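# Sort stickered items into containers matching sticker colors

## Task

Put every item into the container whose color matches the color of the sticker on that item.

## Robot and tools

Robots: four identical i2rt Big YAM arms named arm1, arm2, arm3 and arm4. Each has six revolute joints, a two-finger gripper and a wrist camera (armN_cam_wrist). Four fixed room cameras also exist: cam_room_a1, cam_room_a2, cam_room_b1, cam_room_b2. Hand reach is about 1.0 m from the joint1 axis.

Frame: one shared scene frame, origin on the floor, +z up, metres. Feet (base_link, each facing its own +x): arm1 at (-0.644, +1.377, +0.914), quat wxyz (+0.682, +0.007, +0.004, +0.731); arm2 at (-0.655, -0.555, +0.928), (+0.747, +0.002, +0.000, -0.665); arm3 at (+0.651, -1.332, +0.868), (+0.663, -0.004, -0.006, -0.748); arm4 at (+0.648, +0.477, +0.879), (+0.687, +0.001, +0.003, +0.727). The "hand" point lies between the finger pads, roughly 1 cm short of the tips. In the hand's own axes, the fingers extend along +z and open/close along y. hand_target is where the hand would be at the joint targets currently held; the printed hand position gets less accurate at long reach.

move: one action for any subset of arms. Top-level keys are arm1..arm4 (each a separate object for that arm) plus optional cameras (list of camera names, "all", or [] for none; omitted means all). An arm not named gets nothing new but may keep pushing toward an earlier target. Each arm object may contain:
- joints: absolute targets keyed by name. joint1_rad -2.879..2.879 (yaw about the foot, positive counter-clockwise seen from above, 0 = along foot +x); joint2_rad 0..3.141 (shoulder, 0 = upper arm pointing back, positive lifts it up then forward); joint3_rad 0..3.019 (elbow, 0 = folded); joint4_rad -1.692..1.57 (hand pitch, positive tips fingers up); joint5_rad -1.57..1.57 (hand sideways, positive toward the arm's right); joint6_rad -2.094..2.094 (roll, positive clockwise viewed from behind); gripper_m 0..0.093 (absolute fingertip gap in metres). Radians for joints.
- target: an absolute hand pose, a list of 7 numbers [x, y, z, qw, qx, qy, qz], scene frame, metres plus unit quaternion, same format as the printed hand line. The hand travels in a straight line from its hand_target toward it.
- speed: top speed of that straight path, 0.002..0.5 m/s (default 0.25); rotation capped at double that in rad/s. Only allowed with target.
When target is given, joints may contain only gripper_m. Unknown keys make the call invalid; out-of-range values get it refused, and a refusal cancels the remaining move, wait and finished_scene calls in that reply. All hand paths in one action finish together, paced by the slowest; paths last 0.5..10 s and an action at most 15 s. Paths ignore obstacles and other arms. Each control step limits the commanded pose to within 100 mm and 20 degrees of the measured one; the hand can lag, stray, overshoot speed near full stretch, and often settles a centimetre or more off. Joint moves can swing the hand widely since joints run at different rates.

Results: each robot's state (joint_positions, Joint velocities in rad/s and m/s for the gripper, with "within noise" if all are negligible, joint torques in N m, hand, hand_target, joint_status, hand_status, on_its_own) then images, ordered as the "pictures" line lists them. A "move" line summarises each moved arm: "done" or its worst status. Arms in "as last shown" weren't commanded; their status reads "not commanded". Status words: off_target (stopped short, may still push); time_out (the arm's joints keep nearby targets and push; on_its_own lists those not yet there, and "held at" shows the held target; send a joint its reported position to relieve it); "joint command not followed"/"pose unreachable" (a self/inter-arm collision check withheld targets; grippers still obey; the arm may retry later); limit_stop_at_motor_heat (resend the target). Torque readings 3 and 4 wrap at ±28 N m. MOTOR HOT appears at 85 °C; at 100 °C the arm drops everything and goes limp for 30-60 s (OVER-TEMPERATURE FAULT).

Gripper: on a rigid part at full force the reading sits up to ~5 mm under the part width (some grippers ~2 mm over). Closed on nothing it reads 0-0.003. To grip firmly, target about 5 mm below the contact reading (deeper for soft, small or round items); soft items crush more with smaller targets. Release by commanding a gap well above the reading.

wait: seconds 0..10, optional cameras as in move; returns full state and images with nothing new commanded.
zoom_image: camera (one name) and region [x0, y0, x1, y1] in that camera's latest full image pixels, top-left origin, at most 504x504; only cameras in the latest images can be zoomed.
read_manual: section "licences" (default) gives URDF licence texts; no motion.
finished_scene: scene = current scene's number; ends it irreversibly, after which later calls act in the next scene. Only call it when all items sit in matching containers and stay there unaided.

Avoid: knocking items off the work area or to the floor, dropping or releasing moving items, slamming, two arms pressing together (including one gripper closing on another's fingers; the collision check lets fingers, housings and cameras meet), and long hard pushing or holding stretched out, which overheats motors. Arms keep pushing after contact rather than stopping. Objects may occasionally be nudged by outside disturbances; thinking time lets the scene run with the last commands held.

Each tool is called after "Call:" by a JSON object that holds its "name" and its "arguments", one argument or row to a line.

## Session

Call:
{"name": "move", "arguments": {
  "arm1": {"joints":{"joint1_rad":1.495,"joint2_rad":0.76,"joint3_rad":0.93,"joint4_rad":-1.01,"joint5_rad":0,"joint6_rad":0,"gripper_m":0.093}},
  "arm2": {"joints":{"joint1_rad":-1.797,"joint2_rad":0.76,"joint3_rad":0.93,"joint4_rad":-1.01,"joint5_rad":0,"joint6_rad":0,"gripper_m":0.093}},
  "arm3": {"joints":{"joint1_rad":1.641,"joint2_rad":0.76,"joint3_rad":0.93,"joint4_rad":-1.01,"joint5_rad":0,"joint6_rad":0,"gripper_m":0.093}},
  "arm4": {"joints":{"joint1_rad":-1.649,"joint2_rad":0.76,"joint3_rad":0.93,"joint4_rad":-1.01,"joint5_rad":0,"joint6_rad":0,"gripper_m":0.093}},
  "cameras": ["arm1_cam_wrist","arm2_cam_wrist","arm3_cam_wrist","arm4_cam_wrist"]
}}

Scene clock: 1.97 s.
Joint torques (N m): arm1=[-0.97 -0.38 12.74 1.96 0.1 -0.02] | arm2=[0.62 -4.25 11.7 2 -0.09 -0.07] | arm3=[1.79 -3.72 10.39 1.77 0.1 -0.11] | arm4=[0.85 -4.07 10.59 1.48 0.08 0.14]
Motor temperatures (°C): arm1=[20 23 27 23 21 21 21] | arm2=[23 24 26 22 22 20 23] | arm3=[24 23 24 23 24 23 23] | arm4=[22 21 24 22 24 21 24]
Heat: arm1: hottest joint3_rad 27 °C; arm2: hottest joint3_rad 26 °C; arm3: hottest joint1_rad 24 °C; arm4: hottest joint3_rad 24 °C.
move: arm1 done; arm2 done; arm3 done; arm4 done
Joint velocities: within noise
arm1.joint_positions: joint1_rad=+1.490 joint2_rad=+0.764 joint3_rad=+0.917 joint4_rad=-1.025 joint5_rad=-0.001 joint6_rad=+0.007 gripper_m=+0.09306
arm1.joint_status: all done
arm1.hand: x=-0.9698 y=+1.3807 z=+1.2306 quat_wxyz=(-0.001, +0.937, -0.009, -0.349) (m; scene frame)
arm1.hand_target: x=-0.9733 y=+1.3793 z=+1.2413 quat_wxyz=(-0.002, +0.931, -0.003, -0.365) (m; scene frame)
arm1.hand_status: not commanded
arm2.joint_positions: joint1_rad=-1.794 joint2_rad=+0.762 joint3_rad=+0.931 joint4_rad=-1.008 joint5_rad=+0.002 joint6_rad=+0.015 gripper_m=+0.09310
arm2.joint_status: all done
arm2.hand: x=-0.9894 y=-0.5199 z=+1.2500 quat_wxyz=(+0.019, -0.932, +0.056, +0.357) (m; scene frame)
arm2.hand_target: x=-0.9884 y=-0.5193 z=+1.2498 quat_wxyz=(+0.021, -0.933, +0.051, +0.356) (m; scene frame)
arm2.hand_status: not commanded
arm3.joint_positions: joint1_rad=+1.632 joint2_rad=+0.766 joint3_rad=+0.924 joint4_rad=-1.021 joint5_rad=-0.001 joint6_rad=+0.006 gripper_m=+0.09306
arm3.joint_status: all done
arm3.hand: x=+0.9830 y=-1.3475 z=+1.1831 quat_wxyz=(-0.347, -0.028, -0.937, +0.015) (m; scene frame)
arm3.hand_target: x=+0.9849 y=-1.3446 z=+1.1901 quat_wxyz=(-0.358, -0.021, -0.933, +0.016) (m; scene frame)
arm3.hand_status: not commanded
arm4.joint_positions: joint1_rad=-1.647 joint2_rad=+0.767 joint3_rad=+0.912 joint4_rad=-1.024 joint5_rad=+0.001 joint6_rad=-0.013 gripper_m=+0.09311
arm4.joint_status: all done
arm4.hand: x=+0.9803 y=+0.4712 z=+1.1856 quat_wxyz=(-0.337, -0.003, -0.942, +0.007) (m; scene frame)
arm4.hand_target: x=+0.9841 y=+0.4707 z=+1.1998 quat_wxyz=(-0.355, -0.009, -0.935, +0.006) (m; scene frame)
arm4.hand_status: not commanded
pictures: arm1_cam_wrist, arm2_cam_wrist, arm3_cam_wrist, arm4_cam_wrist
Images, in order (width x height): arm1_cam_wrist 672x504, arm2_cam_wrist 672x504, arm3_cam_wrist 672x504, arm4_cam_wrist 672x504.

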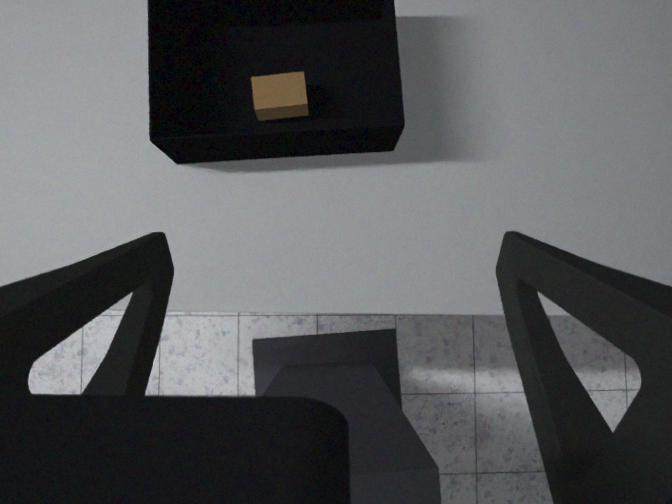

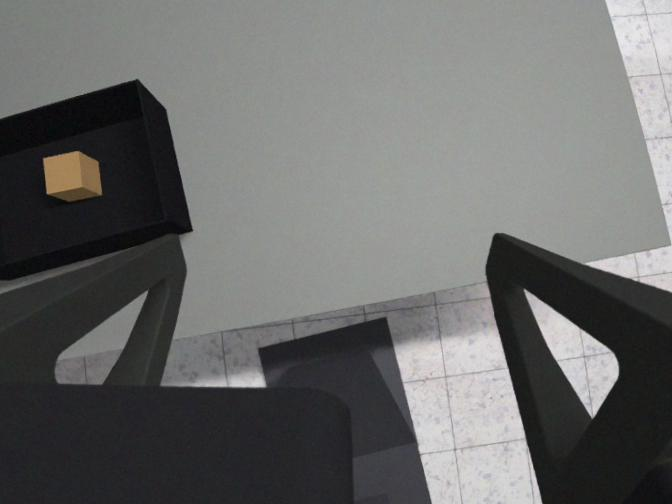

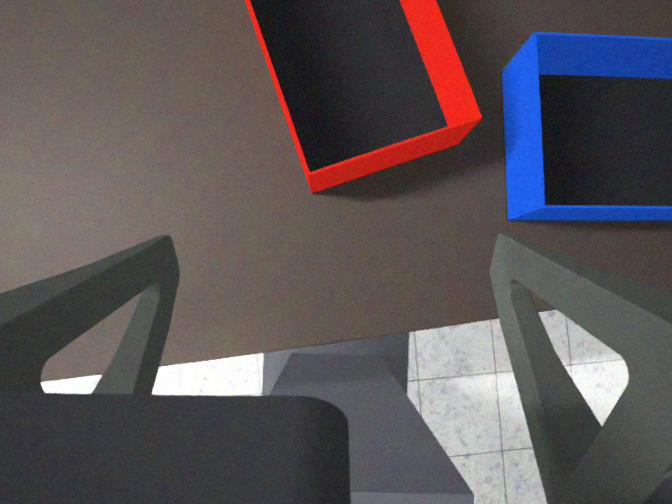

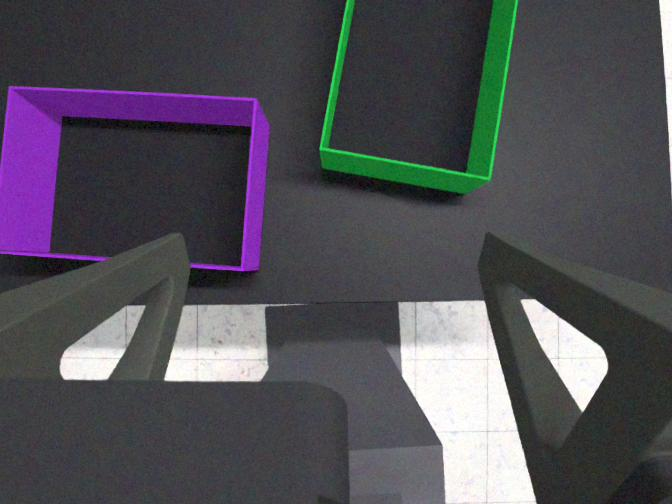

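Call:
{"name": "zoom_image", "arguments": {
  "camera": "arm1_cam_wrist",
  "region": [200, 40, 360, 160]
}}

Call:
{"name": "zoom_image", "arguments": {
  "camera": "arm2_cam_wrist",
  "region": [0, 120, 160, 240]
}}

Call:
{"name": "wait", "arguments": {
  "seconds": 0,
  "cameras": ["cam_room_a1","cam_room_a2","cam_room_b1","cam_room_b2"]
}}

Scaled by 3.150.

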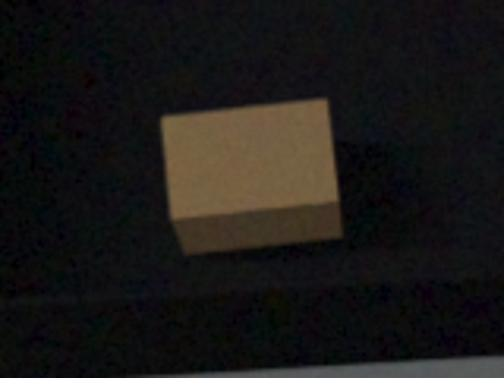

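Scaled by 3.150.

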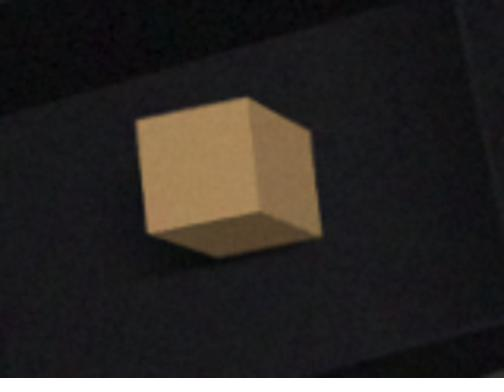

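Scene clock: 5.80 s.
Joint torques (N m): arm1=[-1.14 0.03 12.71 1.99 0.08 -0.01] | arm2=[0.5 -4.19 11.7 1.98 -0.09 -0.08] | arm3=[1.9 -3.66 10.37 1.8 0.1 -0.11] | arm4=[0.79 -3.78 10.67 1.48 0.06 0.17]
Motor temperatures (°C): arm1=[20 23 27 23 21 21 21] | arm2=[23 24 26 22 22 20 23] | arm3=[24 23 24 23 24 23 23] | arm4=[22 21 24 22 24 21 24]
Heat: arm1: hottest joint3_rad 27 °C; arm2: hottest joint3_rad 26 °C; arm3: hottest joint1_rad 24 °C; arm4: hottest joint3_rad 24 °C.
Joint velocities: within noise
arm1.joint_positions: joint1_rad=+1.490 joint2_rad=+0.764 joint3_rad=+0.917 joint4_rad=-1.025 joint5_rad=-0.001 joint6_rad=+0.007 gripper_m=+0.09306
arm1.joint_status: all done
arm1.hand: x=-0.9698 y=+1.3807 z=+1.2306 quat_wxyz=(-0.001, +0.937, -0.009, -0.349) (m; scene frame)
arm1.hand_target: x=-0.9733 y=+1.3793 z=+1.2413 quat_wxyz=(-0.002, +0.931, -0.003, -0.365) (m; scene frame)
arm1.hand_status: not commanded
arm2.joint_positions: joint1_rad=-1.794 joint2_rad=+0.762 joint3_rad=+0.931 joint4_rad=-1.008 joint5_rad=+0.002 joint6_rad=+0.014 gripper_m=+0.09310
arm2.joint_status: all done
arm2.hand: x=-0.9894 y=-0.5199 z=+1.2500 quat_wxyz=(+0.019, -0.932, +0.056, +0.357) (m; scene frame)
arm2.hand_target: x=-0.9884 y=-0.5193 z=+1.2498 quat_wxyz=(+0.021, -0.933, +0.050, +0.356) (m; scene frame)
arm2.hand_status: not commanded
arm3.joint_positions: joint1_rad=+1.632 joint2_rad=+0.766 joint3_rad=+0.924 joint4_rad=-1.021 joint5_rad=-0.001 joint6_rad=+0.006 gripper_m=+0.09306
arm3.joint_status: all done
arm3.hand: x=+0.9830 y=-1.3475 z=+1.1831 quat_wxyz=(-0.347, -0.028, -0.937, +0.015) (m; scene frame)
arm3.hand_target: x=+0.9849 y=-1.3446 z=+1.1901 quat_wxyz=(-0.358, -0.021, -0.933, +0.016) (m; scene frame)
arm3.hand_status: not commanded
arm4.joint_positions: joint1_rad=-1.647 joint2_rad=+0.767 joint3_rad=+0.912 joint4_rad=-1.024 joint5_rad=+0.001 joint6_rad=-0.013 gripper_m=+0.09311
arm4.joint_status: all done
arm4.hand: x=+0.9803 y=+0.4712 z=+1.1856 quat_wxyz=(-0.337, -0.003, -0.942, +0.007) (m; scene frame)
arm4.hand_target: x=+0.9841 y=+0.4707 z=+1.1998 quat_wxyz=(-0.355, -0.009, -0.935, +0.006) (m; scene frame)
arm4.hand_status: not commanded
pictures: cam_room_a1, cam_room_a2, cam_room_b1, cam_room_b2
Images, in order (width x height): cam_room_a1 672x504, cam_room_a2 672x504, cam_room_b1 672x504, cam_room_b2 672x504.

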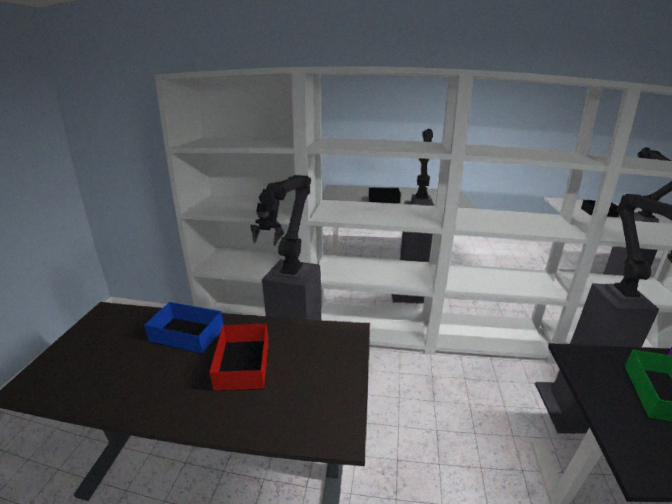

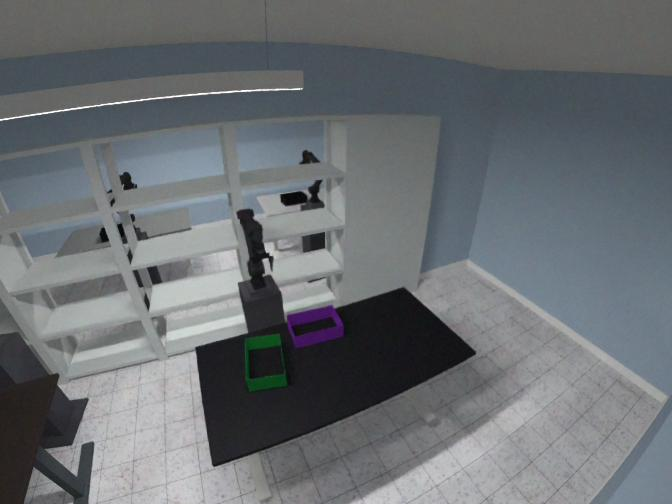

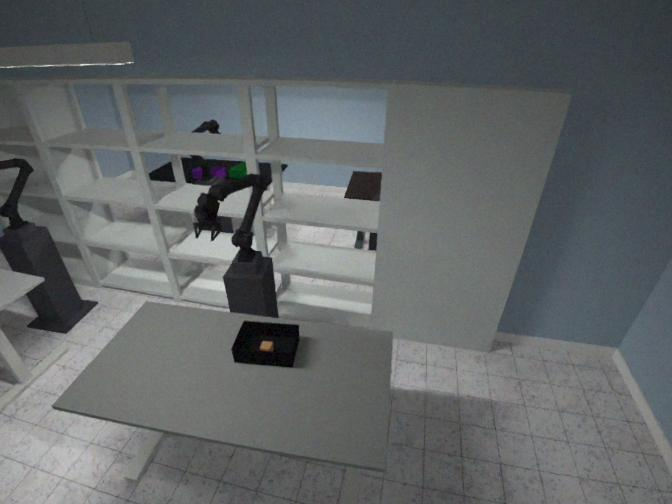

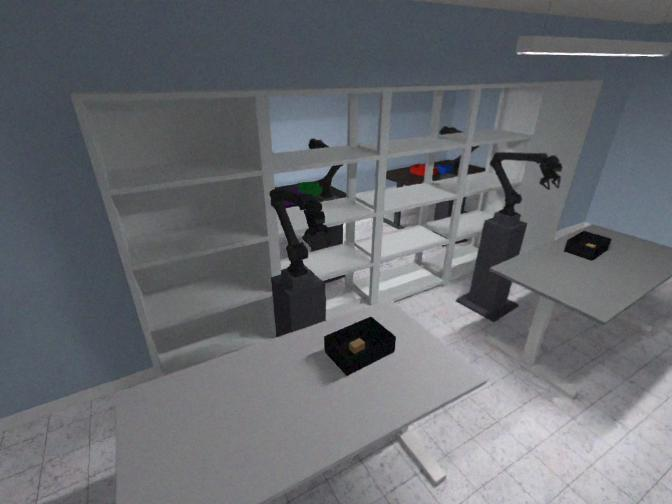

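Call:
{"name": "zoom_image", "arguments": {
  "camera": "cam_room_b1",
  "region": [230, 315, 310, 375]
}}

Call:
{"name": "zoom_image", "arguments": {
  "camera": "cam_room_b2",
  "region": [320, 315, 400, 375]
}}

Call:
{"name": "zoom_image", "arguments": {
  "camera": "cam_room_b2",
  "region": [560, 225, 620, 270]
}}

Scaled by 6.300.

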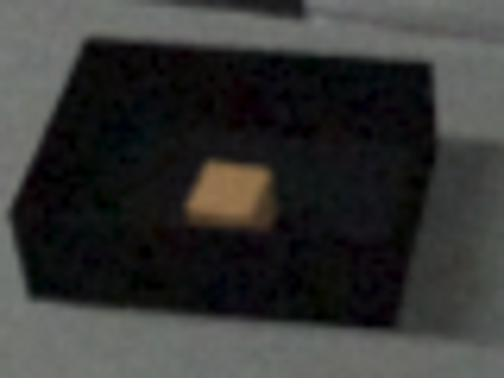

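Scaled by 6.300.

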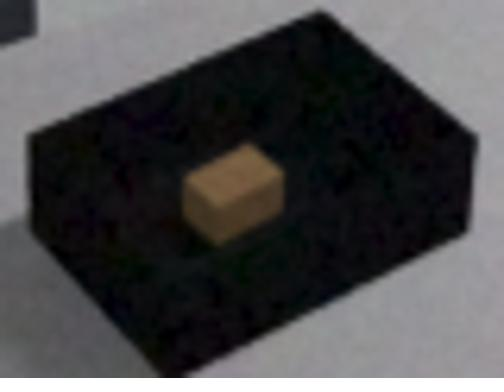

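Scaled by 8.400.

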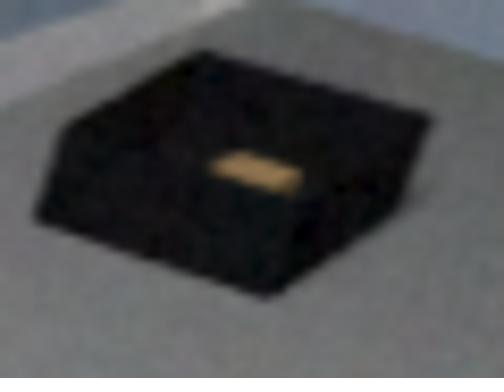

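Call:
{"name": "move", "arguments": {
  "arm1": {"target":[-1.203,1.303,0.828,-0.0113,-0.9650,-0.0421,0.2585],"speed":0.4},
  "arm2": {"target":[-1.124,-0.918,0.876,-0.0135,-0.9646,-0.0505,0.2584],"speed":0.4},
  "cameras": ["arm1_cam_wrist","arm2_cam_wrist"]
}}

Scene clock: 50.97 s.
Joint torques (N m): arm1=[-1.44 -13.04 9.17 1.55 -0.03 0.11] | arm2=[0.5 -17.73 10.93 1.88 0.2 0.21] | arm3=[1.85 -3.72 10.37 1.81 0.1 -0.11] | arm4=[0.56 -3.84 10.55 1.42 0.08 0.18]
Motor temperatures (°C): arm1=[20 23 32 23 21 21 21] | arm2=[23 24 30 22 22 20 23] | arm3=[24 23 26 23 24 23 23] | arm4=[22 21 30 22 24 21 24]
Heat: arm1: hottest joint3_rad 32 °C; arm2: hottest joint3_rad 30 °C; arm3: hottest joint3_rad 26 °C; arm4: hottest joint3_rad 30 °C.
move: arm1 off_target; arm2 off_target
Joint velocities: within noise
arm1.joint_positions: joint1_rad=+1.633 joint2_rad=+2.005 joint3_rad=+0.951 joint4_rad=-0.060 joint5_rad=+0.024 joint6_rad=+0.041 gripper_m=+0.09306
arm1.joint_status: not commanded
arm1.hand: x=-1.1812 y=+1.3116 z=+0.8148 quat_wxyz=(+0.006, +0.971, +0.041, -0.234) (m; scene frame)
arm1.hand_target: x=-1.2021 y=+1.3031 z=+0.8287 quat_wxyz=(+0.012, +0.965, +0.042, -0.258) (m; scene frame)
arm1.hand_status: off_target (0.027 m and 2.9 deg from the pose sent, 0.472 m and 12.4 deg at the start)
arm2.joint_positions: joint1_rad=-0.940 joint2_rad=+1.967 joint3_rad=+1.100 joint4_rad=-0.302 joint5_rad=+0.304 joint6_rad=+0.559 gripper_m=+0.09309
arm2.joint_status: not commanded
arm2.hand: x=-1.1088 y=-0.9051 z=+0.8695 quat_wxyz=(+0.000, -0.967, -0.061, +0.246) (m; scene frame)
arm2.hand_target: x=-1.1234 y=-0.9175 z=+0.8765 quat_wxyz=(-0.014, -0.965, -0.051, +0.258) (m; scene frame)
arm2.hand_status: off_target (0.021 m and 2.4 deg from the pose sent, 0.563 m and 17.4 deg at the start)
arm3, arm4: as last shown
pictures: arm1_cam_wrist, arm2_cam_wrist
Images, in order (width x height): arm1_cam_wrist 672x504, arm2_cam_wrist 672x504.

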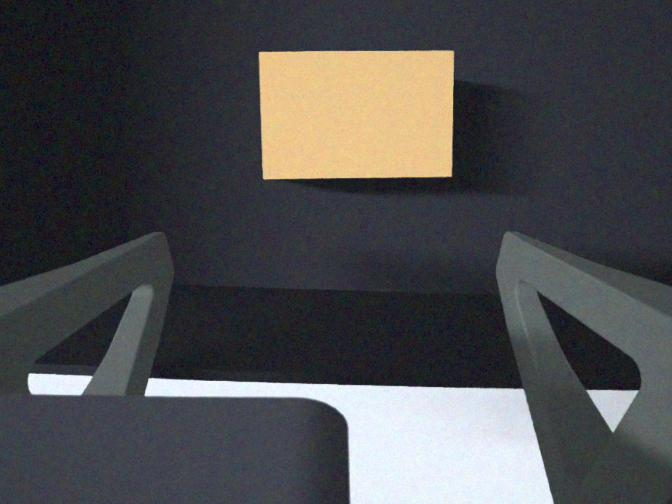

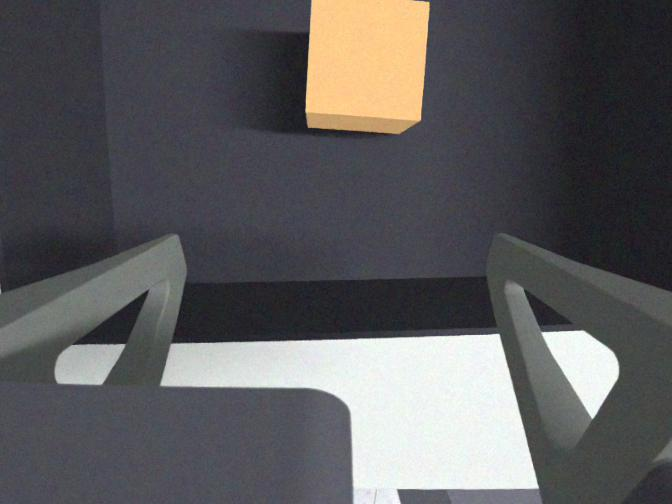

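Call:
{"name": "move", "arguments": {
  "arm1": {"target":[-1.238,1.310,0.740,-0.0083,-0.9807,-0.0428,0.1906],"speed":0.15},
  "arm2": {"target":[-1.203,-0.910,0.738,-0.0056,-0.9657,-0.0211,0.2587],"speed":0.2},
  "cameras": ["arm1_cam_wrist","arm2_cam_wrist"]
}}

Scene clock: 74.00 s.
Joint torques (N m): arm1=[-2.55 -15.03 9.22 0.7 -0.02 -0.03] | arm2=[0.38 -20.19 9.8 2.15 0.11 -0.07] | arm3=[1.9 -3.55 10.39 1.81 0.09 -0.1] | arm4=[0.32 -3.96 10.55 1.63 0.05 0.16]
Motor temperatures (°C): arm1=[20 24 32 23 21 21 21] | arm2=[23 25 32 22 22 20 23] | arm3=[24 23 27 23 24 23 23] | arm4=[22 21 31 22 24 21 24]
Heat: arm1: hottest joint3_rad 32 °C; arm2: hottest joint3_rad 32 °C; arm3: hottest joint3_rad 27 °C; arm4: hottest joint3_rad 31 °C.
move: arm1 off_target; arm2 off_target
Joint velocities: within noise
arm1.joint_positions: joint1_rad=+1.630 joint2_rad=+2.259 joint3_rad=+1.178 joint4_rad=-0.143 joint5_rad=+0.009 joint6_rad=+0.037 gripper_m=+0.09306
arm1.joint_status: not commanded
arm1.hand: x=-1.2201 y=+1.3059 z=+0.7343 quat_wxyz=(+0.008, +0.983, +0.045, -0.180) (m; scene frame)
arm1.hand_target: x=-1.2376 y=+1.3102 z=+0.7405 quat_wxyz=(+0.008, +0.981, +0.043, -0.191) (m; scene frame)
arm1.hand_status: off_target (0.019 m and 1.3 deg from the pose sent, 0.094 m and 5.1 deg at the start)
arm2.joint_positions: joint1_rad=-1.033 joint2_rad=+2.338 joint3_rad=+1.332 joint4_rad=-0.147 joint5_rad=+0.292 joint6_rad=+0.556 gripper_m=+0.09309
arm2.joint_status: not commanded
arm2.hand: x=-1.1888 y=-0.9017 z=+0.7414 quat_wxyz=(+0.002, -0.968, -0.018, +0.249) (m; scene frame)
arm2.hand_target: x=-1.2023 y=-0.9096 z=+0.7385 quat_wxyz=(-0.005, -0.966, -0.021, +0.259) (m; scene frame)
arm2.hand_status: off_target (0.017 m and 1.5 deg from the pose sent, 0.162 m and 4.9 deg at the start)
arm3, arm4: as last shown
pictures: arm1_cam_wrist, arm2_cam_wrist
Images, in order (width x height): arm1_cam_wrist 672x504, arm2_cam_wrist 672x504.

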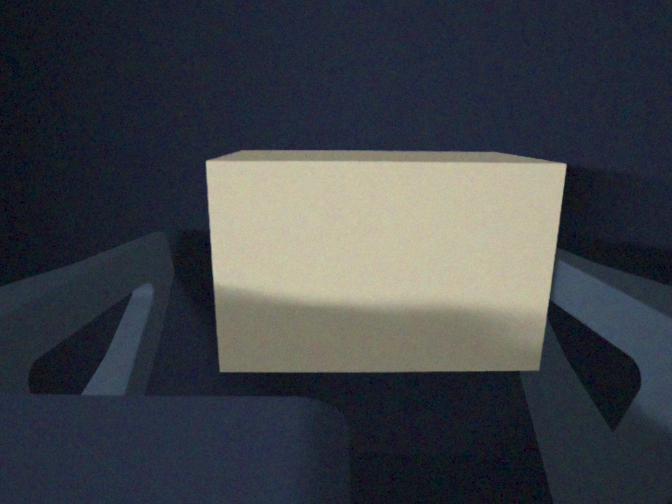

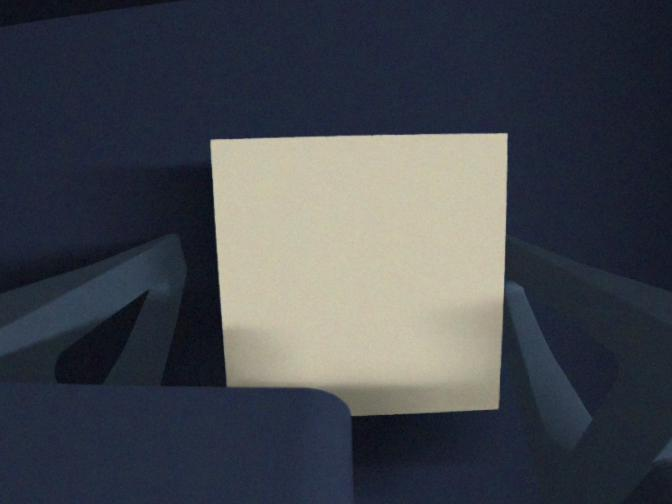

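Call:
{"name": "move", "arguments": {
  "arm1": {"target":[-1.238,1.320,0.740,-0.0083,-0.9807,-0.0428,0.1906],"speed":0.1},
  "arm2": {"joints":{"gripper_m":0.045}},
  "cameras": []
}}

Call:
{"name": "move", "arguments": {
  "arm1": {"joints":{"gripper_m":0.06}},
  "cameras": ["arm1_cam_wrist","arm2_cam_wrist"]
}}

Scene clock: 80.23 s.
Joint torques (N m): arm1=[-2.73 -15.03 8.77 0.7 -0.01 -0.08] | arm2=[0.44 -20.07 9.8 2.13 0.18 -0.07] | arm3=[1.96 -3.72 10.35 1.81 0.08 -0.11] | arm4=[0.62 -3.72 10.55 1.5 0.1 0.16]
Motor temperatures (°C): arm1=[20 24 32 23 21 21 21] | arm2=[23 25 31 22 22 20 23] | arm3=[24 23 27 23 24 23 23] | arm4=[22 21 32 22 24 21 24]
Heat: arm1: hottest joint3_rad 32 °C; arm2: hottest joint3_rad 31 °C; arm3: hottest joint3_rad 27 °C; arm4: hottest joint3_rad 32 °C.
move: arm1 off_target; arm2 off_target
Joint velocities: within noise
arm1.joint_positions: joint1_rad=+1.608 joint2_rad=+2.259 joint3_rad=+1.178 joint4_rad=-0.143 joint5_rad=+0.002 joint6_rad=+0.020 gripper_m=+0.09306
arm1.joint_status: not commanded
arm1.hand: x=-1.2214 y=+1.3176 z=+0.7343 quat_wxyz=(+0.008, +0.983, +0.043, -0.180) (m; scene frame)
arm1.hand_target: x=-1.2377 y=+1.3202 z=+0.7405 quat_wxyz=(+0.008, +0.981, +0.043, -0.191) (m; scene frame)
arm1.hand_status: off_target (0.018 m and 1.3 deg from the pose sent, 0.024 m and 1.3 deg at the start)
arm2.joint_positions: joint1_rad=-1.033 joint2_rad=+2.338 joint3_rad=+1.332 joint4_rad=-0.146 joint5_rad=+0.290 joint6_rad=+0.555 gripper_m=+0.05295
arm2.joint_status: gripper_m off_target (ended at +0.05297, target +0.04500)
arm2.hand: x=-1.1887 y=-0.9021 z=+0.7413 quat_wxyz=(+0.001, -0.968, -0.018, +0.249) (m; scene frame)
arm2.hand_target: x=-1.2023 y=-0.9096 z=+0.7385 quat_wxyz=(-0.006, -0.966, -0.021, +0.259) (m; scene frame)
arm2.hand_status: not commanded
arm3, arm4: as last shown
pictures: none
No camera images: "cameras" was empty.

Scene clock: 80.77 s.
Joint torques (N m): arm1=[-2.26 -16.03 8.81 0.72 -0.01 -0.07] | arm2=[0.5 -20.13 9.78 2.17 0.18 -0.06] | arm3=[1.9 -3.6 10.37 1.85 0.09 -0.11] | arm4=[0.79 -3.9 10.61 1.5 0.08 0.17]
Motor temperatures (°C): arm1=[20 24 32 23 21 21 21] | arm2=[23 25 31 22 22 20 23] | arm3=[24 23 27 23 24 23 23] | arm4=[22 21 32 22 24 21 24]
Heat: arm1: hottest joint3_rad 32 °C; arm2: hottest joint3_rad 31 °C; arm3: hottest joint3_rad 27 °C; arm4: hottest joint3_rad 32 °C.
move: arm1 off_target
Joint velocities: within noise
arm1.joint_positions: joint1_rad=+1.608 joint2_rad=+2.259 joint3_rad=+1.178 joint4_rad=-0.143 joint5_rad=+0.002 joint6_rad=+0.019 gripper_m=+0.06873
arm1.joint_status: gripper_m off_target (ended at +0.06876, target +0.06000)
arm1.hand: x=-1.2214 y=+1.3175 z=+0.7343 quat_wxyz=(+0.008, +0.983, +0.043, -0.180) (m; scene frame)
arm1.hand_target: x=-1.2377 y=+1.3202 z=+0.7405 quat_wxyz=(+0.008, +0.981, +0.043, -0.191) (m; scene frame)
arm1.hand_status: not commanded
arm2, arm3, arm4: as last shown
pictures: arm1_cam_wrist, arm2_cam_wrist
Images, in order (width x height): arm1_cam_wrist 672x504, arm2_cam_wrist 672x504.

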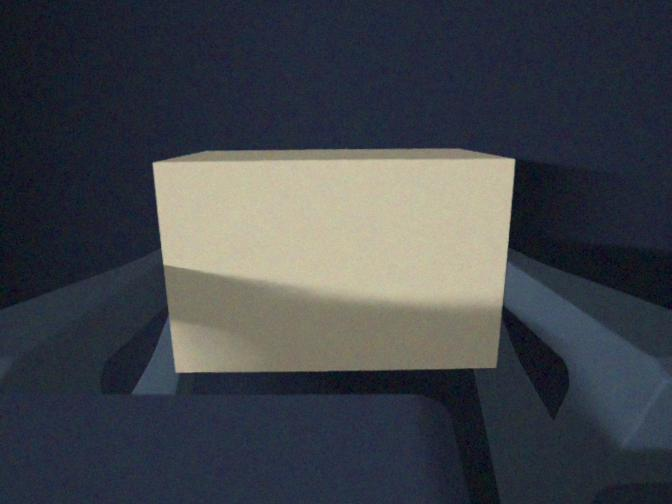

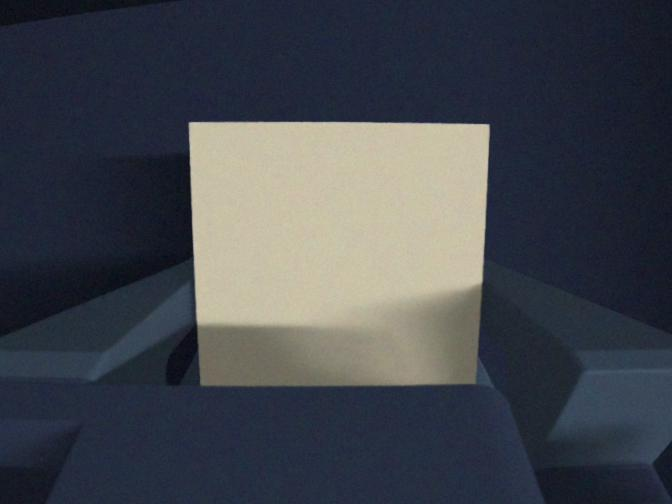

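Call:
{"name": "move", "arguments": {
  "arm1": {"target":[-1.20,1.318,1.03,-0.0083,-0.9807,-0.0428,0.1906],"speed":0.35},
  "arm2": {"target":[-1.15,-0.885,1.03,-0.0056,-0.9657,-0.0211,0.2587],"speed":0.35},
  "cameras": []
}}

Call:
{"name": "move", "arguments": {
  "arm1": {"joints":{"joint1_rad":1.5,"joint2_rad":0.76,"joint3_rad":0.93,"joint4_rad":0.7,"joint5_rad":0,"joint6_rad":0}},
  "arm2": {"joints":{"joint1_rad":-1.5,"joint2_rad":0.76,"joint3_rad":0.93,"joint4_rad":0.7,"joint5_rad":0,"joint6_rad":0}},
  "cameras": ["cam_room_b1","cam_room_b2","arm1_cam_wrist","arm2_cam_wrist"]
}}

Scene clock: 87.83 s.
Joint torques (N m): arm1=[-1.49 -12.86 14.45 0.68 0.11 0.01] | arm2=[1.44 -17.32 11.3 1.11 0.46 0.14] | arm3=[1.9 -3.66 10.3 1.81 0.09 -0.12] | arm4=[0.67 -3.84 10.63 1.57 0.08 0.14]
Motor temperatures (°C): arm1=[20 24 32 23 21 21 21] | arm2=[23 25 31 22 22 20 23] | arm3=[24 23 28 23 24 23 23] | arm4=[22 21 32 22 24 21 24]
Heat: arm1: hottest joint3_rad 32 °C; arm2: hottest joint3_rad 31 °C; arm3: hottest joint3_rad 28 °C; arm4: hottest joint3_rad 32 °C.
move: arm1 off_target; arm2 done
Joint velocities: within noise
arm1.joint_positions: joint1_rad=+1.608 joint2_rad=+1.674 joint3_rad=+1.174 joint4_rad=-0.750 joint5_rad=+0.002 joint6_rad=+0.019 gripper_m=+0.06874
arm1.joint_status: not commanded
arm1.hand: x=-1.1807 y=+1.3207 z=+1.0061 quat_wxyz=(+0.007, +0.985, +0.043, -0.167) (m; scene frame)
arm1.hand_target: x=-1.1988 y=+1.3182 z=+1.0303 quat_wxyz=(+0.008, +0.981, +0.043, -0.191) (m; scene frame)
arm1.hand_status: off_target (0.031 m and 2.7 deg from the pose sent, 0.297 m and 1.3 deg at the start)
arm2.joint_positions: joint1_rad=-1.023 joint2_rad=+1.727 joint3_rad=+1.250 joint4_rad=-0.648 joint5_rad=+0.294 joint6_rad=+0.555 gripper_m=+0.05295
arm2.joint_status: not commanded
arm2.hand: x=-1.1507 y=-0.8798 z=+1.0292 quat_wxyz=(-0.007, -0.965, -0.021, +0.260) (m; scene frame)
arm2.hand_target: x=-1.1499 y=-0.8850 z=+1.0299 quat_wxyz=(-0.006, -0.966, -0.021, +0.259) (m; scene frame)
arm2.hand_status: done (0.005 m and 0.2 deg from the pose sent, 0.292 m and 1.4 deg at the start)
arm3, arm4: as last shown
pictures: none
No camera images: "cameras" was empty.

Scene clock: 89.53 s.
Joint torques (N m): arm1=[-1.26 0.38 12.83 1.62 -0.08 -0.04] | arm2=[1.32 -2.49 11.37 2.29 -0.14 -0.08] | arm3=[1.73 -3.78 10.39 1.78 0.09 -0.11] | arm4=[0.56 -4.19 10.67 1.43 0.09 0.18]
Motor temperatures (°C): arm1=[20 24 32 23 21 21 21] | arm2=[23 25 31 22 22 20 23] | arm3=[24 23 28 23 24 23 23] | arm4=[22 21 32 22 24 21 24]
Heat: arm1: hottest joint3_rad 32 °C; arm2: hottest joint3_rad 31 °C; arm3: hottest joint3_rad 28 °C; arm4: hottest joint3_rad 32 °C.
move: arm1 done; arm2 done
Joint velocities: within noise
arm1.joint_positions: joint1_rad=+1.490 joint2_rad=+0.754 joint3_rad=+0.909 joint4_rad=+0.683 joint5_rad=+0.002 joint6_rad=+0.008 gripper_m=+0.06875
arm1.joint_status: all done
arm1.hand: x=-0.9675 y=+1.3803 z=+1.6003 quat_wxyz=(-0.003, +0.351, -0.003, -0.936) (m; scene frame)
arm1.hand_target: x=-0.9622 y=+1.3766 z=+1.6123 quat_wxyz=(-0.001, +0.336, +0.001, -0.942) (m; scene frame)
arm1.hand_status: not commanded
arm2.joint_positions: joint1_rad=-1.508 joint2_rad=+0.751 joint3_rad=+0.928 joint4_rad=+0.680 joint5_rad=+0.003 joint6_rad=+0.014 gripper_m=+0.05295
arm2.joint_status: all done
arm2.hand: x=-0.9799 y=-0.6155 z=+1.6190 quat_wxyz=(-0.090, -0.349, -0.029, +0.932) (m; scene frame)
arm2.hand_target: x=-0.9800 y=-0.6185 z=+1.6205 quat_wxyz=(-0.087, -0.343, -0.034, +0.935) (m; scene frame)
arm2.hand_status: not commanded
arm3, arm4: as last shown
pictures: arm1_cam_wrist, arm2_cam_wrist, cam_room_b1, cam_room_b2
Images, in order (width x height): arm1_cam_wrist 672x504, arm2_cam_wrist 672x504, cam_room_b1 672x504, cam_room_b2 672x504.

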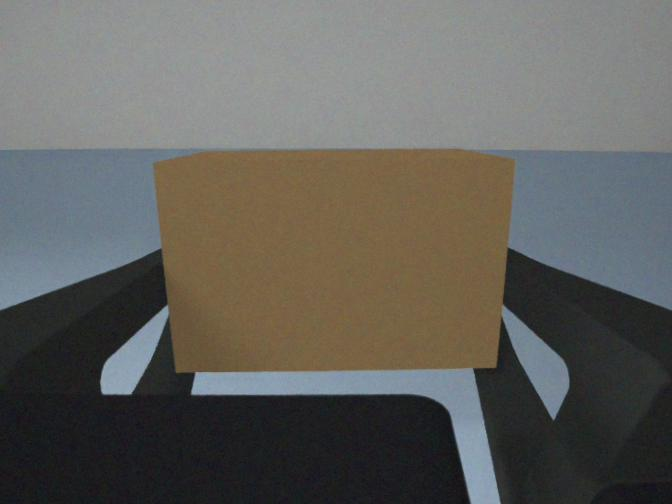

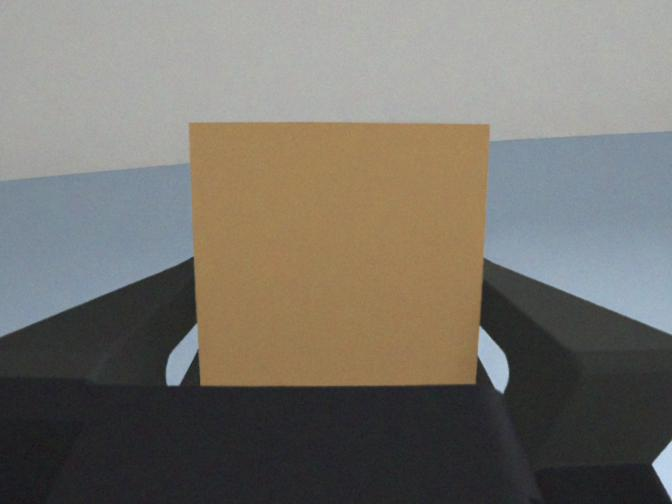

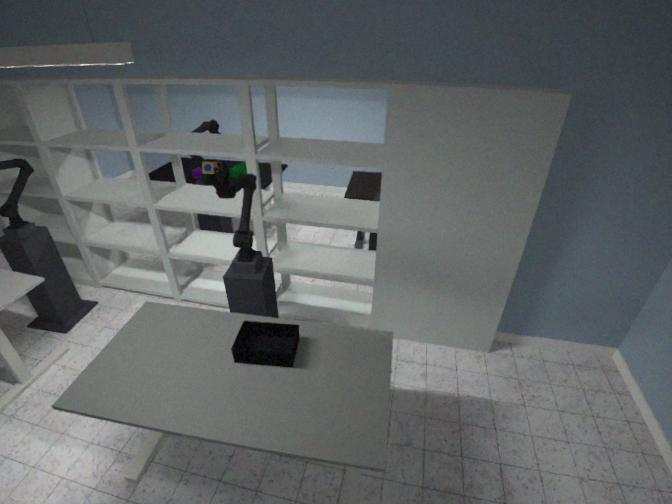

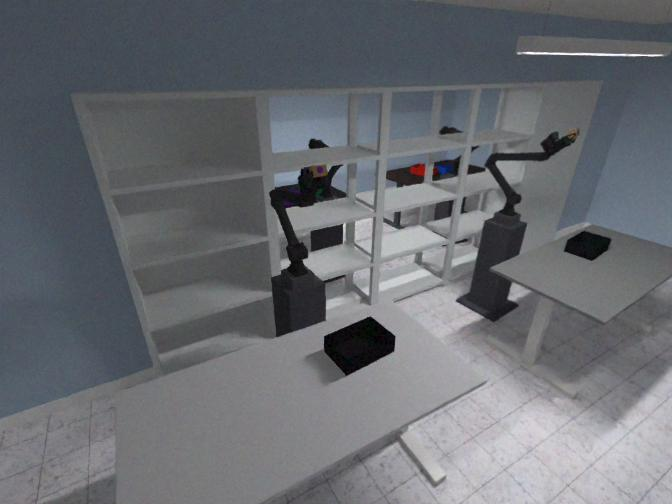

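Call:
{"name": "zoom_image", "arguments": {
  "camera": "cam_room_b1",
  "region": [180, 140, 260, 200]
}}

Call:
{"name": "zoom_image", "arguments": {
  "camera": "cam_room_b2",
  "region": [280, 140, 360, 200]
}}

Call:
{"name": "zoom_image", "arguments": {
  "camera": "cam_room_b2",
  "region": [540, 110, 600, 155]
}}

Scaled by 6.300.

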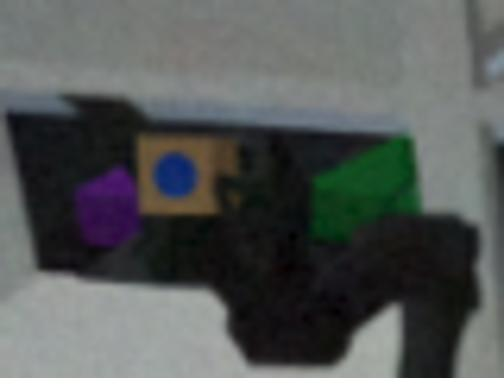

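Scaled by 6.300.

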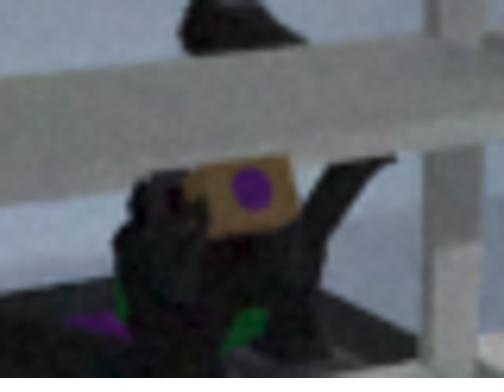

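Scaled by 8.400.

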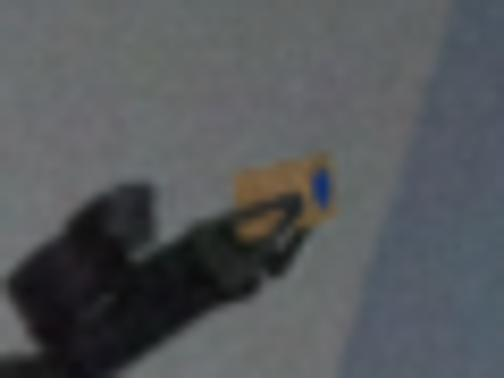

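Call:
{"name": "move", "arguments": {
  "arm1": {"joints":{"joint1_rad":-2.25,"joint2_rad":0.75,"joint3_rad":1.13,"joint4_rad":-1.56,"joint5_rad":0,"joint6_rad":0}},
  "arm2": {"joints":{"joint1_rad":0.925,"joint2_rad":0.75,"joint3_rad":1.13,"joint4_rad":-1.42,"joint5_rad":0,"joint6_rad":0}},
  "arm3": {"joints":{"joint1_rad":-1.99,"joint2_rad":0.75,"joint3_rad":1.13,"joint4_rad":-1.42}},
  "arm4": {"joints":{"joint1_rad":0.906,"joint2_rad":0.75,"joint3_rad":1.13,"joint4_rad":-1.42}},
  "cameras": []
}}

Call:
{"name": "move", "arguments": {
  "arm1": {"target":[-0.194,1.061,1.2,0.1820,0.2952,0.9362,-0.0574],"speed":0.35},
  "arm2": {"target":[-0.181,-0.833,1.2,0.2497,0.2533,0.9321,-0.0679],"speed":0.35},
  "cameras": ["arm1_cam_wrist","arm2_cam_wrist"]
}}

Call:
{"name": "move", "arguments": {
  "arm1": {"target":[0.005,0.921,1.09,0.1820,0.2952,0.9362,-0.0574],"speed":0.3},
  "arm2": {"target":[0.018,-0.949,1.09,0.2497,0.2533,0.9321,-0.0679],"speed":0.3},
  "cameras": ["arm1_cam_wrist","arm2_cam_wrist"]
}}

Scene clock: 108.67 s.
Joint torques (N m): arm1=[-2.08 -0.44 13.98 0.7 -0.1 -0.04] | arm2=[0.97 -3.9 13.93 1.25 0.1 -0.05] | arm3=[0.56 -2.49 12.45 0.65 -0.05 -0.1] | arm4=[0.85 -2.32 11.02 0.42 0.12 0.15]
Motor temperatures (°C): arm1=[20 24 32 23 21 21 22] | arm2=[23 25 32 22 22 20 24] | arm3=[24 23 28 23 24 23 23] | arm4=[22 21 34 22 24 21 24]
Heat: arm1: hottest joint3_rad 32 °C; arm2: hottest joint3_rad 32 °C; arm3: hottest joint3_rad 28 °C; arm4: hottest joint3_rad 34 °C.
move: arm1 done; arm2 done; arm3 done; arm4 done
Joint velocities: within noise
arm1.joint_positions: joint1_rad=-2.244 joint2_rad=+0.762 joint3_rad=+1.094 joint4_rad=-1.551 joint5_rad=+0.002 joint6_rad=+0.006 gripper_m=+0.06886
arm1.joint_status: all done
arm1.hand: x=-0.4410 y=+1.2392 z=+1.2450 quat_wxyz=(-0.159, -0.295, -0.941, +0.053) (m; scene frame)
arm1.hand_target: x=-0.4422 y=+1.2388 z=+1.2633 quat_wxyz=(-0.178, -0.295, -0.937, +0.059) (m; scene frame)
arm1.hand_status: not commanded
arm2.joint_positions: joint1_rad=+0.921 joint2_rad=+0.759 joint3_rad=+1.095 joint4_rad=-1.409 joint5_rad=-0.003 joint6_rad=+0.012 gripper_m=+0.05296
arm2.joint_status: all done
arm2.hand: x=-0.4215 y=-0.6944 z=+1.2786 quat_wxyz=(-0.239, -0.261, -0.933, +0.060) (m; scene frame)
arm2.hand_target: x=-0.4227 y=-0.6932 z=+1.2961 quat_wxyz=(-0.254, -0.253, -0.931, +0.067) (m; scene frame)
arm2.hand_status: not commanded
arm3.joint_positions: joint1_rad=-1.980 joint2_rad=+0.752 joint3_rad=+1.092 joint4_rad=-1.413 joint5_rad=+0.002 joint6_rad=+0.005 gripper_m=+0.09306
arm3.joint_status: all done
arm3.hand: x=+0.4186 y=-1.1900 z=+1.2156 quat_wxyz=(+0.059, -0.935, +0.258, +0.235) (m; scene frame)
arm3.hand_target: x=+0.4191 y=-1.1872 z=+1.2334 quat_wxyz=(+0.064, -0.931, +0.259, +0.250) (m; scene frame)
arm3.hand_status: not commanded
arm4.joint_positions: joint1_rad=+0.904 joint2_rad=+0.751 joint3_rad=+1.096 joint4_rad=-1.409 joint5_rad=-0.001 joint6_rad=-0.011 gripper_m=+0.09311
arm4.joint_status: all done
arm4.hand: x=+0.4282 y=+0.6338 z=+1.2324 quat_wxyz=(-0.074, +0.924, -0.286, -0.241) (m; scene frame)
arm4.hand_target: x=+0.4282 y=+0.6334 z=+1.2477 quat_wxyz=(-0.076, +0.920, -0.290, -0.252) (m; scene frame)
arm4.hand_status: not commanded
pictures: none
No camera images: "cameras" was empty.

Scene clock: 110.27 s.
Joint torques (N m): arm1=[-3.08 -12.22 16.94 1.06 -0.04 -0.06] | arm2=[1.32 -14.39 16.76 2.11 0.16 -0.02] | arm3=[0.56 -2.61 12.46 0.64 -0.05 -0.1] | arm4=[0.85 -2.14 11.03 0.46 0.11 0.15]
Motor temperatures (°C): arm1=[20 24 33 23 21 21 22] | arm2=[23 25 33 22 22 20 24] | arm3=[24 23 28 23 24 23 23] | arm4=[22 21 34 22 24 21 24]
Heat: arm1: hottest joint3_rad 33 °C; arm2: hottest joint3_rad 33 °C; arm3: hottest joint3_rad 28 °C; arm4: hottest joint3_rad 34 °C.
move: arm1 off_target; arm2 off_target
Joint velocities: within noise
arm1.joint_positions: joint1_rad=-2.247 joint2_rad=+1.522 joint3_rad=+1.464 joint4_rad=-1.199 joint5_rad=-0.006 joint6_rad=+0.003 gripper_m=+0.06886
arm1.joint_status: not commanded
arm1.hand: x=-0.2054 y=+1.0757 z=+1.1627 quat_wxyz=(-0.143, -0.296, -0.943, +0.045) (m; scene frame)
arm1.hand_target: x=-0.1960 y=+1.0624 z=+1.2000 quat_wxyz=(-0.182, -0.295, -0.936, +0.058) (m; scene frame)
arm1.hand_status: off_target (0.042 m and 4.8 deg from the pose sent, 0.308 m and 2.8 deg at the start)
arm2.joint_positions: joint1_rad=+0.921 joint2_rad=+1.448 joint3_rad=+1.307 joint4_rad=-0.982 joint5_rad=+0.002 joint6_rad=+0.012 gripper_m=+0.05296
arm2.joint_status: not commanded
arm2.hand: x=-0.2014 y=-0.8247 z=+1.1677 quat_wxyz=(-0.215, -0.263, -0.939, +0.057) (m; scene frame)
arm2.hand_target: x=-0.1831 y=-0.8318 z=+1.2003 quat_wxyz=(-0.250, -0.254, -0.932, +0.068) (m; scene frame)
arm2.hand_status: off_target (0.039 m and 4.4 deg from the pose sent, 0.289 m and 1.7 deg at the start)
arm3, arm4: as last shown
arm3.hand: x=+0.4186 y=-1.1900 z=+1.2155 quat_wxyz=(+0.059, -0.935, +0.258, +0.235) (m; scene frame)
arm4.hand_target: x=+0.4281 y=+0.6334 z=+1.2477 quat_wxyz=(-0.076, +0.920, -0.290, -0.252) (m; scene frame)
pictures: arm1_cam_wrist, arm2_cam_wrist
Images, in order (width x height): arm1_cam_wrist 672x504, arm2_cam_wrist 672x504.

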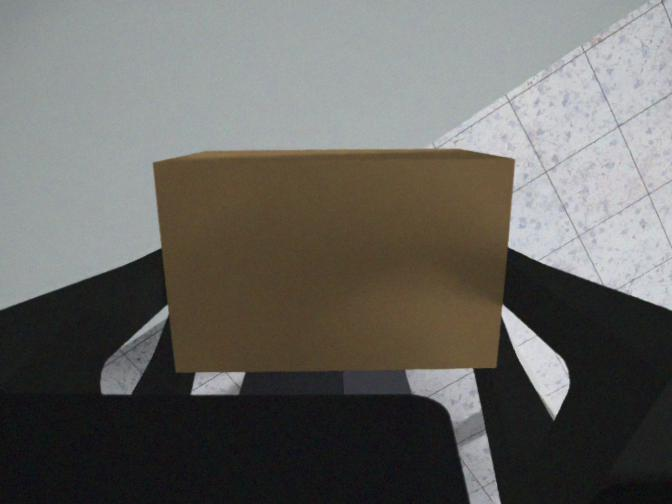

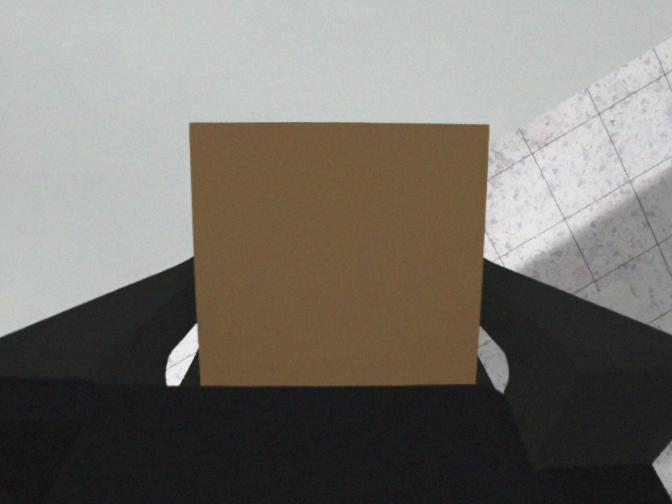

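Scene clock: 112.17 s.
Joint torques (N m): arm1=[-1.38 -21.42 17.32 0.72 0 -0.01] | arm2=[1.26 -22.83 17.02 1.2 0.12 -0.03] | arm3=[0.56 -2.49 12.45 0.62 -0.05 -0.11] | arm4=[1.08 -2.2 11.19 0.39 0.12 0.16]
Motor temperatures (°C): arm1=[20 24 33 23 21 21 22] | arm2=[23 25 33 22 22 20 24] | arm3=[24 23 28 23 24 23 23] | arm4=[22 21 34 22 24 21 24]
Heat: arm1: hottest joint3_rad 33 °C; arm2: hottest joint3_rad 33 °C; arm3: hottest joint3_rad 28 °C; arm4: hottest joint3_rad 34 °C.
move: arm1 off_target; arm2 off_target
Joint velocities: within noise
arm1.joint_positions: joint1_rad=-2.261 joint2_rad=+2.248 joint3_rad=+2.263 joint4_rad=-1.244 joint5_rad=-0.008 joint6_rad=+0.003 gripper_m=+0.06886
arm1.joint_status: not commanded
arm1.hand: x=-0.0098 y=+0.9252 z=+1.0597 quat_wxyz=(-0.155, -0.302, -0.939, +0.049) (m; scene frame)
arm1.hand_target: x=+0.0035 y=+0.9223 z=+1.0900 quat_wxyz=(-0.183, -0.295, -0.936, +0.058) (m; scene frame)
arm1.hand_status: off_target (0.034 m and 3.3 deg from the pose sent, 0.271 m and 4.8 deg at the start)
arm2.joint_positions: joint1_rad=+0.921 joint2_rad=+2.093 joint3_rad=+1.929 joint4_rad=-0.916 joint5_rad=+0.002 joint6_rad=+0.012 gripper_m=+0.05296
arm2.joint_status: not commanded
arm2.hand: x=+0.0010 y=-0.9435 z=+1.0735 quat_wxyz=(-0.235, -0.262, -0.934, +0.062) (m; scene frame)
arm2.hand_target: x=+0.0166 y=-0.9483 z=+1.0901 quat_wxyz=(-0.250, -0.254, -0.932, +0.068) (m; scene frame)
arm2.hand_status: off_target (0.024 m and 2.1 deg from the pose sent, 0.264 m and 4.4 deg at the start)
arm3, arm4: as last shown
pictures: arm1_cam_wrist, arm2_cam_wrist
Images, in order (width x height): arm1_cam_wrist 672x504, arm2_cam_wrist 672x504.

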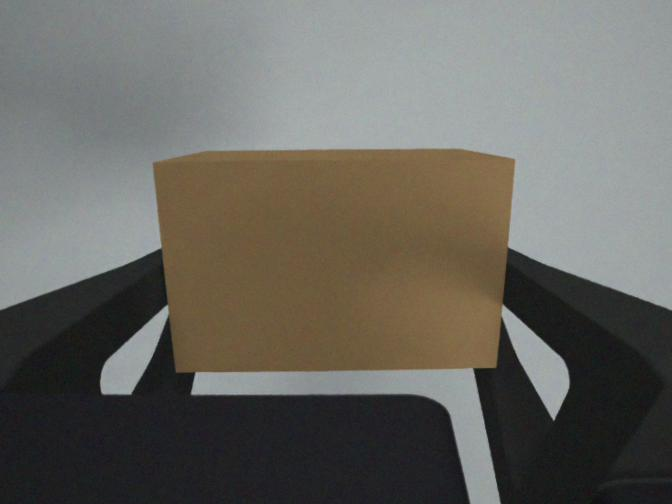

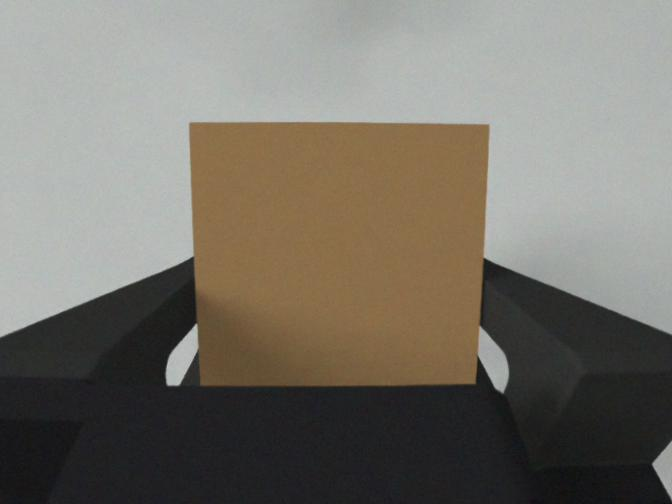

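Call:
{"name": "move", "arguments": {
  "arm1": {"target":[0.009,0.918,1.007,0.1820,0.2952,0.9362,-0.0574],"speed":0.12},
  "arm2": {"target":[0.018,-0.949,0.998,0.2497,0.2533,0.9321,-0.0679],"speed":0.12},
  "cameras": ["arm1_cam_wrist","arm2_cam_wrist"]
}}

Scene clock: 118.10 s.
Joint torques (N m): arm1=[-1.14 -21.48 11.74 1.61 -0.01 -0.04] | arm2=[1.2 -23.3 10.93 2.52 0.08 -0.05] | arm3=[0.44 -2.55 12.44 0.62 -0.04 -0.11] | arm4=[0.85 -1.85 11.14 0.39 0.14 0.11]
Motor temperatures (°C): arm1=[20 24 33 23 21 21 22] | arm2=[23 26 33 22 22 20 24] | arm3=[24 23 29 23 24 23 23] | arm4=[22 21 36 22 24 21 24]
Heat: arm1: hottest joint3_rad 33 °C; arm2: hottest joint3_rad 33 °C; arm3: hottest joint3_rad 29 °C; arm4: hottest joint3_rad 36 °C.
move: arm1 done; arm2 off_target
Joint velocities: within noise
arm1.joint_positions: joint1_rad=-2.261 joint2_rad=+2.279 joint3_rad=+2.172 joint4_rad=-1.082 joint5_rad=-0.008 joint6_rad=+0.003 gripper_m=+0.06886
arm1.joint_status: not commanded
arm1.hand: x=+0.0015 y=+0.9167 z=+1.0077 quat_wxyz=(-0.174, -0.301, -0.936, +0.055) (m; scene frame)
arm1.hand_target: x=+0.0090 y=+0.9182 z=+1.0071 quat_wxyz=(-0.182, -0.295, -0.936, +0.057) (m; scene frame)
arm1.hand_status: done (0.008 m and 1.1 deg from the pose sent, 0.057 m and 3.3 deg at the start)
arm2.joint_positions: joint1_rad=+0.921 joint2_rad=+2.155 joint3_rad=+1.861 joint4_rad=-0.747 joint5_rad=+0.003 joint6_rad=+0.012 gripper_m=+0.05296
arm2.joint_status: not commanded
arm2.hand: x=+0.0138 y=-0.9509 z=+1.0141 quat_wxyz=(-0.253, -0.260, -0.929, +0.067) (m; scene frame)
arm2.hand_target: x=+0.0175 y=-0.9489 z=+0.9981 quat_wxyz=(-0.250, -0.253, -0.932, +0.068) (m; scene frame)
arm2.hand_status: off_target (0.017 m and 0.9 deg from the pose sent, 0.078 m and 2.1 deg at the start)
arm3, arm4: as last shown
pictures: arm1_cam_wrist, arm2_cam_wrist
Images, in order (width x height): arm1_cam_wrist 672x504, arm2_cam_wrist 672x504.

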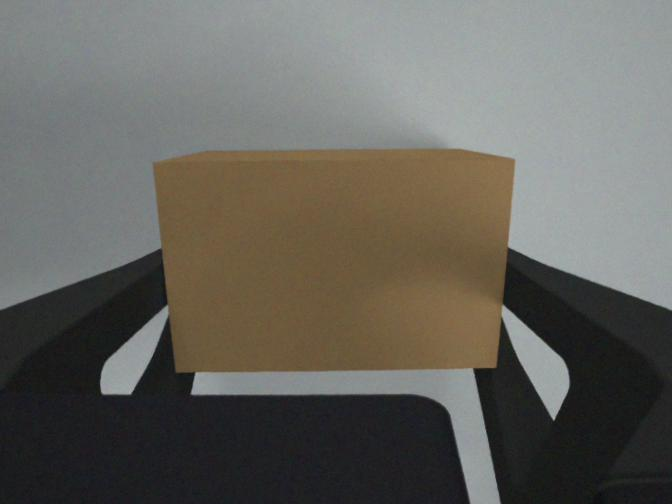

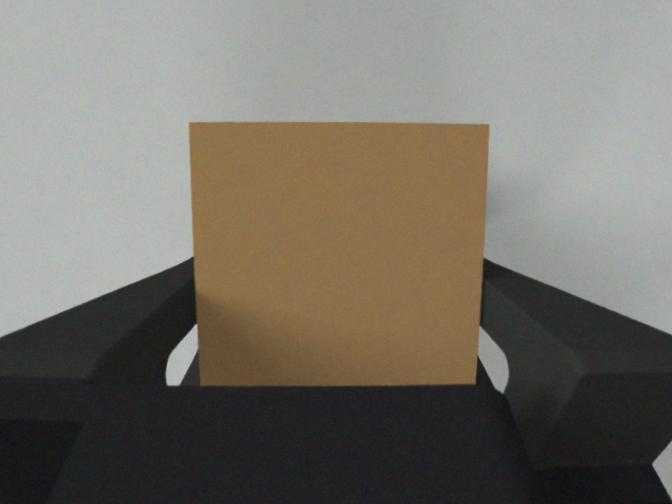

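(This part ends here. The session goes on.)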